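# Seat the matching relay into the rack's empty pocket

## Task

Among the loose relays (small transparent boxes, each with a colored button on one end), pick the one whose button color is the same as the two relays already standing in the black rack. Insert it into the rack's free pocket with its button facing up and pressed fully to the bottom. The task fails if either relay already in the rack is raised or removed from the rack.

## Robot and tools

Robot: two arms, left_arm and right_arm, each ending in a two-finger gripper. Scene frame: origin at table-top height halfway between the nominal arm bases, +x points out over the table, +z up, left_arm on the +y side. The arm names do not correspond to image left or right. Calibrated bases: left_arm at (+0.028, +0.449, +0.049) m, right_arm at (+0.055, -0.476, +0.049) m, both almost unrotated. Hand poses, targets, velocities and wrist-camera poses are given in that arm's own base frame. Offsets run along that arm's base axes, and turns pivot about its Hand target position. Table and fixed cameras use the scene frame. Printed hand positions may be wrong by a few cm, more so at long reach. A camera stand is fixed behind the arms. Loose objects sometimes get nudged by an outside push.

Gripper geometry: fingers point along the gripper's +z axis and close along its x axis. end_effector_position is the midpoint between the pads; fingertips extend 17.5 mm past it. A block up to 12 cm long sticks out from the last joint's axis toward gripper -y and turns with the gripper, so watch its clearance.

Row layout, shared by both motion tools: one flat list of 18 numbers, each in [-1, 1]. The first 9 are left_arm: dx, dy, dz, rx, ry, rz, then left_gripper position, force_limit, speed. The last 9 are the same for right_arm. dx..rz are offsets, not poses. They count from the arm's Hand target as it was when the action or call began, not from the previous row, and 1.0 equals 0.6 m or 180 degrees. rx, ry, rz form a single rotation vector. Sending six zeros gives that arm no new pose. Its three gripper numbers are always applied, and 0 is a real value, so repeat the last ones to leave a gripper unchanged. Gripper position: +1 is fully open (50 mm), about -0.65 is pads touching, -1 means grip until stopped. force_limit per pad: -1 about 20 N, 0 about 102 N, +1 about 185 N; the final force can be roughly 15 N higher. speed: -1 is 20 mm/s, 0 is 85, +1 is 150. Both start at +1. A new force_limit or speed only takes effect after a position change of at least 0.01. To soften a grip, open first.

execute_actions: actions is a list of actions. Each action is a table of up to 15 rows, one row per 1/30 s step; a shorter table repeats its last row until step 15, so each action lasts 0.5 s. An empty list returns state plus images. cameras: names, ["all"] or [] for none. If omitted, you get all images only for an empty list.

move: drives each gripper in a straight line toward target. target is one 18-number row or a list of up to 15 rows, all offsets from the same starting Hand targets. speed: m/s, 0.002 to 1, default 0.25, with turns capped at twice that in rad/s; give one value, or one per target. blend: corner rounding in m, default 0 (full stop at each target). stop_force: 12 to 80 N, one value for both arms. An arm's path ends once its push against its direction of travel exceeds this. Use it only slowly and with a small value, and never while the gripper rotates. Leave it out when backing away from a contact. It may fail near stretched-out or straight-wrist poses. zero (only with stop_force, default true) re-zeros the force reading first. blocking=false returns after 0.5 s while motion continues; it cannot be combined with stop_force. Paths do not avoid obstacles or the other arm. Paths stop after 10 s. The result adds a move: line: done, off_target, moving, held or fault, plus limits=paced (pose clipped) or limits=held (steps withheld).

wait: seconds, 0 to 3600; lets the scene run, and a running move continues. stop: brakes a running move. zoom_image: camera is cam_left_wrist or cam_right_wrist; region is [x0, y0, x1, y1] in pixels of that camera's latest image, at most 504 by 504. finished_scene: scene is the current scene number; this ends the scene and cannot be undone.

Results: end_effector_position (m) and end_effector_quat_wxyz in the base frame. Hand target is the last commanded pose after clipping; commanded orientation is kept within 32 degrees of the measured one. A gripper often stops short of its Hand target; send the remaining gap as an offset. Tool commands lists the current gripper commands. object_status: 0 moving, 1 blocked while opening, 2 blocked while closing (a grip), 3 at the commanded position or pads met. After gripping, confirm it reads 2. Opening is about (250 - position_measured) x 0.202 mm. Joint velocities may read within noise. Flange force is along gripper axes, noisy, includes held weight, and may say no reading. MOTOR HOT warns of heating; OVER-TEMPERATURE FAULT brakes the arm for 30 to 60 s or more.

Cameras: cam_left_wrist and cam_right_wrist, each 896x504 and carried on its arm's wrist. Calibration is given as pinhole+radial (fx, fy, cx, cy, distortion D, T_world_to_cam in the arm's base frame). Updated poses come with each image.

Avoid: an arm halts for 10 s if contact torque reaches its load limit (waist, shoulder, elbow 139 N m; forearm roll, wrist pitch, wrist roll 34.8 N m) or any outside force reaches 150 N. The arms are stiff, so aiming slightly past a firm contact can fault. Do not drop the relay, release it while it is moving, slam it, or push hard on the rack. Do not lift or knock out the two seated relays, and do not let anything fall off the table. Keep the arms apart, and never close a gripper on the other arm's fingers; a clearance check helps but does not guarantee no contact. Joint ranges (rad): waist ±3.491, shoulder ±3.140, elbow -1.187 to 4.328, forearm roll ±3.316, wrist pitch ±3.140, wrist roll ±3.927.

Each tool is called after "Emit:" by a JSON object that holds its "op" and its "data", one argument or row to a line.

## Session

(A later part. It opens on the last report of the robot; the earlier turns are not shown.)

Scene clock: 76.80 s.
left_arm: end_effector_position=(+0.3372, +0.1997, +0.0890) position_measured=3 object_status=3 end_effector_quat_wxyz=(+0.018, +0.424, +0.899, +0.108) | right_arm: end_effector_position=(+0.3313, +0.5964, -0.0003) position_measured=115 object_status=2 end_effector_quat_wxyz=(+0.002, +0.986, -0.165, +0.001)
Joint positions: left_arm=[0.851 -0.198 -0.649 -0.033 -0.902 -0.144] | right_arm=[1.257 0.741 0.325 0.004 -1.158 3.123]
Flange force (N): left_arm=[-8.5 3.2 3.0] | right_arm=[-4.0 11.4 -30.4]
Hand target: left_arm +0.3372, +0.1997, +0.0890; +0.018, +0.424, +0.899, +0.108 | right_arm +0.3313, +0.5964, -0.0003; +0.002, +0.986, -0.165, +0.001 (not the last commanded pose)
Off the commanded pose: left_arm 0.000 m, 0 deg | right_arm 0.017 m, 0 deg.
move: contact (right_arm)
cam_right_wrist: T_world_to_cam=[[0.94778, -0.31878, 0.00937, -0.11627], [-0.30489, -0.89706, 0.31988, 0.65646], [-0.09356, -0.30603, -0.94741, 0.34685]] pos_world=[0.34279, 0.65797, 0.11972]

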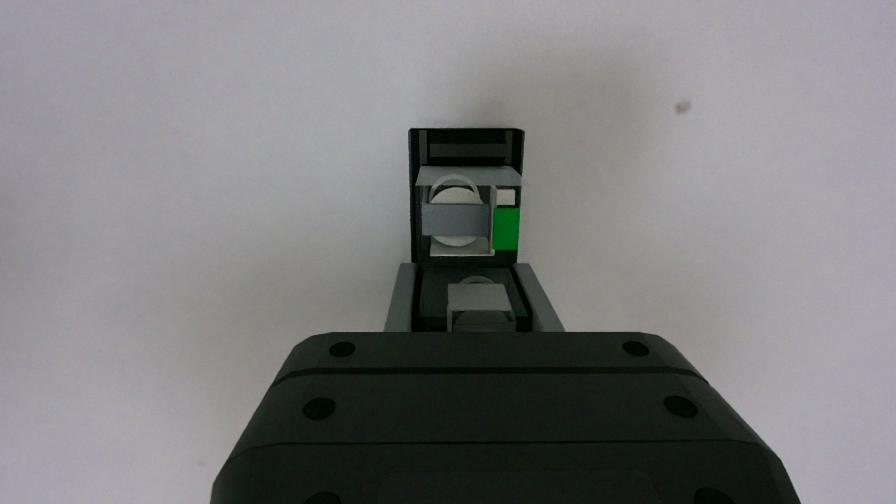

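Emit:
{"op": "move", "data": {
  "target": [0,0,0,0,0,0,1,1,1,0,0,0.001,0,0,0,-1,-0.9,-1],
  "speed": 0.03
}}

Emit:
{"op": "move", "data": {
  "target": [0,0,0,0,0,0,1,1,1,0,0,0,0,0,0,0.6,-0.9,-1]
}}

Emit:
{"op": "move", "data": {
  "target": [0,0,0,0,0,0,1,1,1,0,0,0.075,0,0,0,0.6,-0.9,-1],
  "speed": 0.1,
  "cameras": ["cam_right_wrist"]
}}

Emit:
{"op": "move", "data": {
  "target": [0,0,0,0,0,0,1,1,1,0,0,0,0,0,0,-1,-0.9,0]
}}

Emit:
{"op": "move", "data": {
  "target": [0,0,0,0,0,0,1,1,1,0,0,-0.06,0,0,0,-1,-0.9,0],
  "speed": 0.012,
  "stop_force": 40
}}

Emit:
{"op": "move", "data": {
  "target": [0,0,0,0,0,0,1,1,1,0,0,0.1,0,0,0,-1,-0.9,0],
  "speed": 0.15,
  "cameras": ["cam_right_wrist"]
}}

Emit:
{"op": "zoom_image", "data": {
  "camera": "cam_right_wrist",
  "region": [340, 70, 570, 340]
}}

Scene clock: 80.47 s.
left_arm: end_effector_position=(+0.3372, +0.1997, +0.0890) position_measured=3 object_status=3 end_effector_quat_wxyz=(+0.018, +0.424, +0.899, +0.108) | right_arm: end_effector_position=(+0.3313, +0.5963, +0.0002) position_measured=115 object_status=2 end_effector_quat_wxyz=(+0.002, +0.986, -0.165, +0.001)
Joint positions: left_arm=[0.851 -0.198 -0.649 -0.033 -0.902 -0.144] | right_arm=[1.257 0.741 0.326 0.004 -1.159 3.123]
Flange force (N): left_arm=[-8.6 2.8 3.0] | right_arm=[-1.3 4.5 -3.9]
Hand target: left_arm +0.3372, +0.1997, +0.0890; +0.018, +0.424, +0.899, +0.108 | right_arm +0.3313, +0.5964, +0.0003; +0.002, +0.986, -0.165, +0.001
Off the commanded pose: left_arm 0.000 m, 0 deg | right_arm 0.000 m, 0 deg.
move: done

Scene clock: 81.23 s.
left_arm: end_effector_position=(+0.3372, +0.1997, +0.0890) position_measured=3 object_status=3 end_effector_quat_wxyz=(+0.018, +0.424, +0.899, +0.108) | right_arm: end_effector_position=(+0.3313, +0.5964, +0.0003) position_measured=63 object_status=0 end_effector_quat_wxyz=(+0.002, +0.986, -0.165, +0.001)
Joint positions: left_arm=[0.851 -0.198 -0.649 -0.033 -0.902 -0.144] | right_arm=[1.257 0.741 0.326 0.004 -1.159 3.123]
Flange force (N): left_arm=[-8.7 3.3 3.0] | right_arm=[-1.6 5.1 -2.5]
Hand target: left_arm +0.3372, +0.1997, +0.0890; +0.018, +0.424, +0.899, +0.108 | right_arm +0.3313, +0.5964, +0.0003; +0.002, +0.986, -0.165, +0.001
Off the commanded pose: left_arm 0.000 m, 0 deg | right_arm 0.000 m, 0 deg.
move: done

Scene clock: 82.03 s.
left_arm: end_effector_position=(+0.3372, +0.1997, +0.0890) position_measured=3 object_status=3 end_effector_quat_wxyz=(+0.018, +0.424, +0.899, +0.108) | right_arm: end_effector_position=(+0.3313, +0.5964, +0.0452) position_measured=63 object_status=3 end_effector_quat_wxyz=(+0.002, +0.986, -0.165, +0.001)
Joint positions: left_arm=[0.851 -0.198 -0.649 -0.033 -0.902 -0.144] | right_arm=[1.257 0.698 0.367 0.004 -1.243 3.123]
Flange force (N): left_arm=[-8.6 2.7 2.6] | right_arm=[-1.5 5.8 -2.0]
Hand target: left_arm +0.3372, +0.1997, +0.0890; +0.018, +0.424, +0.899, +0.108 | right_arm +0.3313, +0.5964, +0.0453; +0.002, +0.986, -0.165, +0.001
Off the commanded pose: left_arm 0.000 m, 0 deg | right_arm 0.000 m, 0 deg.
move: done
cam_right_wrist: T_world_to_cam=[[0.94778, -0.31878, 0.00938, -0.11679], [-0.30488, -0.89705, 0.31991, 0.64192], [-0.09357, -0.30606, -0.9474, 0.38999]] pos_world=[0.34289, 0.65797, 0.16522]

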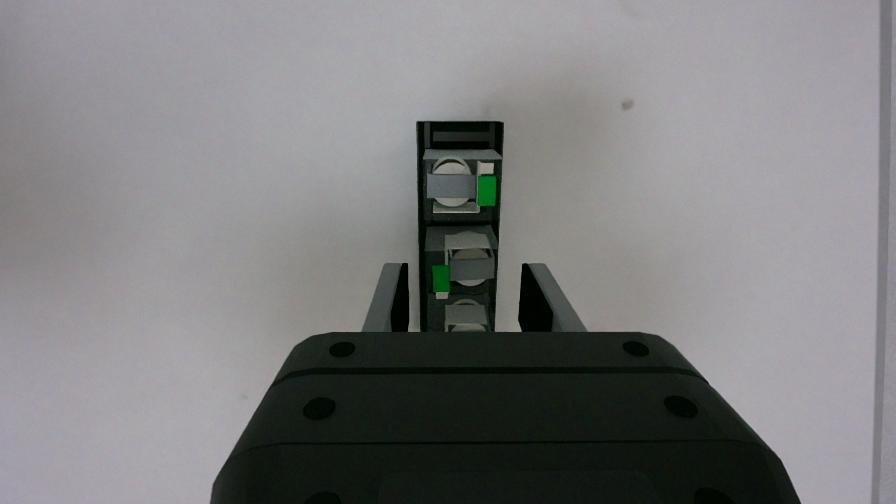

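Scene clock: 82.70 s.
left_arm: end_effector_position=(+0.3372, +0.1997, +0.0890) position_measured=3 object_status=3 end_effector_quat_wxyz=(+0.018, +0.424, +0.899, +0.108) | right_arm: end_effector_position=(+0.3313, +0.5964, +0.0453) position_measured=250 object_status=3 end_effector_quat_wxyz=(+0.002, +0.986, -0.165, +0.001)
Joint positions: left_arm=[0.851 -0.198 -0.649 -0.033 -0.902 -0.144] | right_arm=[1.257 0.698 0.367 0.003 -1.243 3.123]
Flange force (N): left_arm=[-8.5 3.0 3.4] | right_arm=[-1.9 7.0 -2.2]
Hand target: left_arm +0.3372, +0.1997, +0.0890; +0.018, +0.424, +0.899, +0.108 | right_arm +0.3313, +0.5964, +0.0453; +0.002, +0.986, -0.165, +0.001
Off the commanded pose: left_arm 0.000 m, 0 deg | right_arm 0.000 m, 0 deg.
move: done

Scene clock: 84.37 s.
left_arm: end_effector_position=(+0.3372, +0.1997, +0.0890) position_measured=3 object_status=3 end_effector_quat_wxyz=(+0.018, +0.424, +0.899, +0.108) | right_arm: end_effector_position=(+0.3314, +0.5966, +0.0330) position_measured=250 object_status=3 end_effector_quat_wxyz=(+0.001, +0.986, -0.165, +0.001)
Joint positions: left_arm=[0.851 -0.198 -0.649 -0.033 -0.902 -0.144] | right_arm=[1.257 0.709 0.355 0.003 -1.218 3.123]
Flange force (N): left_arm=[-8.6 3.4 3.1] | right_arm=[-8.0 5.7 -54.3]
Hand target: left_arm +0.3372, +0.1997, +0.0890; +0.018, +0.424, +0.899, +0.108 | right_arm +0.3314, +0.5966, +0.0330; +0.001, +0.986, -0.165, +0.001 (not the last commanded pose)
Off the commanded pose: left_arm 0.000 m, 0 deg | right_arm 0.024 m, 0 deg.
move: contact (right_arm)

Scene clock: 85.17 s.
left_arm: end_effector_position=(+0.3372, +0.1997, +0.0890) position_measured=3 object_status=3 end_effector_quat_wxyz=(+0.018, +0.424, +0.899, +0.108) | right_arm: end_effector_position=(+0.3314, +0.5966, +0.0929) position_measured=250 object_status=3 end_effector_quat_wxyz=(+0.001, +0.986, -0.165, +0.002)
Joint positions: left_arm=[0.851 -0.198 -0.649 -0.033 -0.902 -0.144] | right_arm=[1.257 0.663 0.425 0.003 -1.335 3.123]
Flange force (N): left_arm=[-8.8 3.0 2.8] | right_arm=[-2.4 8.1 -1.9]
Hand target: left_arm +0.3372, +0.1997, +0.0890; +0.018, +0.424, +0.899, +0.108 | right_arm +0.3314, +0.5966, +0.0930; +0.001, +0.986, -0.165, +0.001
Off the commanded pose: left_arm 0.000 m, 0 deg | right_arm 0.000 m, 0 deg.
move: done
cam_right_wrist: T_world_to_cam=[[0.94781, -0.3187, 0.00944, -0.11728], [-0.3049, -0.89729, 0.31922, 0.62703], [-0.09326, -0.30544, -0.94763, 0.43484]] pos_world=[0.34289, 0.65807, 0.21302]

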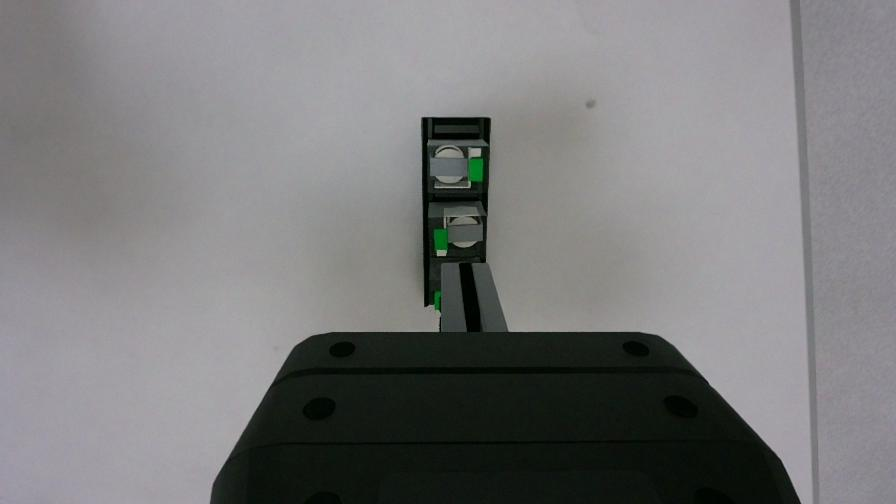

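Scaled by 1.867 from the camera's image (finer frame: 1280x720).

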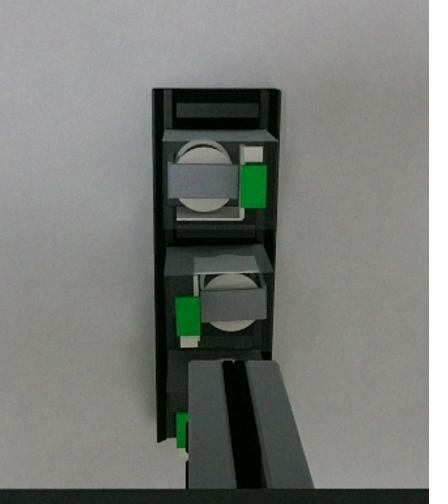

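Emit:
{"op": "move", "data": {
  "target": [0,0,0,0,0,0,1,1,1,0,0,-0.09,0,0,0,-1,-0.9,0],
  "speed": 0.1
}}

Emit:
{"op": "move", "data": {
  "target": [0,0,0,0,0,0,1,1,1,0,0,-0.06,0,0,0,-1,-0.9,0],
  "speed": 0.01,
  "stop_force": 75
}}

Emit:
{"op": "move", "data": {
  "target": [0,0,0,0,0,0,1,1,1,0,0,0.08,0,0,0,-1,-0.9,0],
  "speed": 0.15
}}

Scene clock: 87.40 s.
left_arm: end_effector_position=(+0.3372, +0.1997, +0.0890) position_measured=3 object_status=3 end_effector_quat_wxyz=(+0.018, +0.424, +0.899, +0.108) | right_arm: end_effector_position=(+0.3313, +0.5966, +0.0390) position_measured=250 object_status=3 end_effector_quat_wxyz=(+0.001, +0.986, -0.165, +0.001)
Joint positions: left_arm=[0.851 -0.198 -0.649 -0.033 -0.902 -0.144] | right_arm=[1.257 0.704 0.361 0.003 -1.23 3.123]
Flange force (N): left_arm=[-8.9 3.3 3.2] | right_arm=[-1.6 5.0 -2.1]
Hand target: left_arm +0.3372, +0.1997, +0.0890; +0.018, +0.424, +0.899, +0.108 | right_arm +0.3314, +0.5966, +0.0390; +0.001, +0.986, -0.165, +0.001
Off the commanded pose: left_arm 0.000 m, 0 deg | right_arm 0.000 m, 0 deg.
move: done

Scene clock: 88.73 s.
left_arm: end_effector_position=(+0.3372, +0.1997, +0.0890) position_measured=3 object_status=3 end_effector_quat_wxyz=(+0.018, +0.424, +0.899, +0.108) | right_arm: end_effector_position=(+0.3315, +0.5968, +0.0320) position_measured=250 object_status=3 end_effector_quat_wxyz=(+0.001, +0.986, -0.165, +0.002)
Joint positions: left_arm=[0.851 -0.198 -0.649 -0.033 -0.902 -0.144] | right_arm=[1.257 0.71 0.353 0.004 -1.216 3.123]
Flange force (N): left_arm=[-8.4 3.0 3.0] | right_arm=[-13.2 3.7 -87.0]
Hand target: left_arm +0.3372, +0.1997, +0.0890; +0.018, +0.424, +0.899, +0.108 | right_arm +0.3315, +0.5968, +0.0320; +0.001, +0.986, -0.165, +0.002 (not the last commanded pose)
Off the commanded pose: left_arm 0.000 m, 0 deg | right_arm 0.029 m, 0 deg.
move: contact (right_arm)

Scene clock: 89.47 s.
left_arm: end_effector_position=(+0.3372, +0.1997, +0.0890) position_measured=3 object_status=3 end_effector_quat_wxyz=(+0.018, +0.424, +0.899, +0.108) | right_arm: end_effector_position=(+0.3316, +0.5968, +0.0800) position_measured=250 object_status=3 end_effector_quat_wxyz=(+0.001, +0.986, -0.165, +0.002)
Joint positions: left_arm=[0.851 -0.198 -0.649 -0.033 -0.902 -0.144] | right_arm=[1.257 0.671 0.408 0.004 -1.308 3.123]
Flange force (N): left_arm=[-8.6 3.3 2.8] | right_arm=[-1.8 5.8 -2.1]
Hand target: left_arm +0.3372, +0.1997, +0.0890; +0.018, +0.424, +0.899, +0.108 | right_arm +0.3315, +0.5968, +0.0800; +0.001, +0.986, -0.165, +0.002
Off the commanded pose: left_arm 0.000 m, 0 deg | right_arm 0.000 m, 0 deg.
move: done

Bottomed out: the height only changes with the arm's own give.

Emit:
{"op": "finished_scene", "data": {
  "scene": 3
}}

The scene is finished: the task was done.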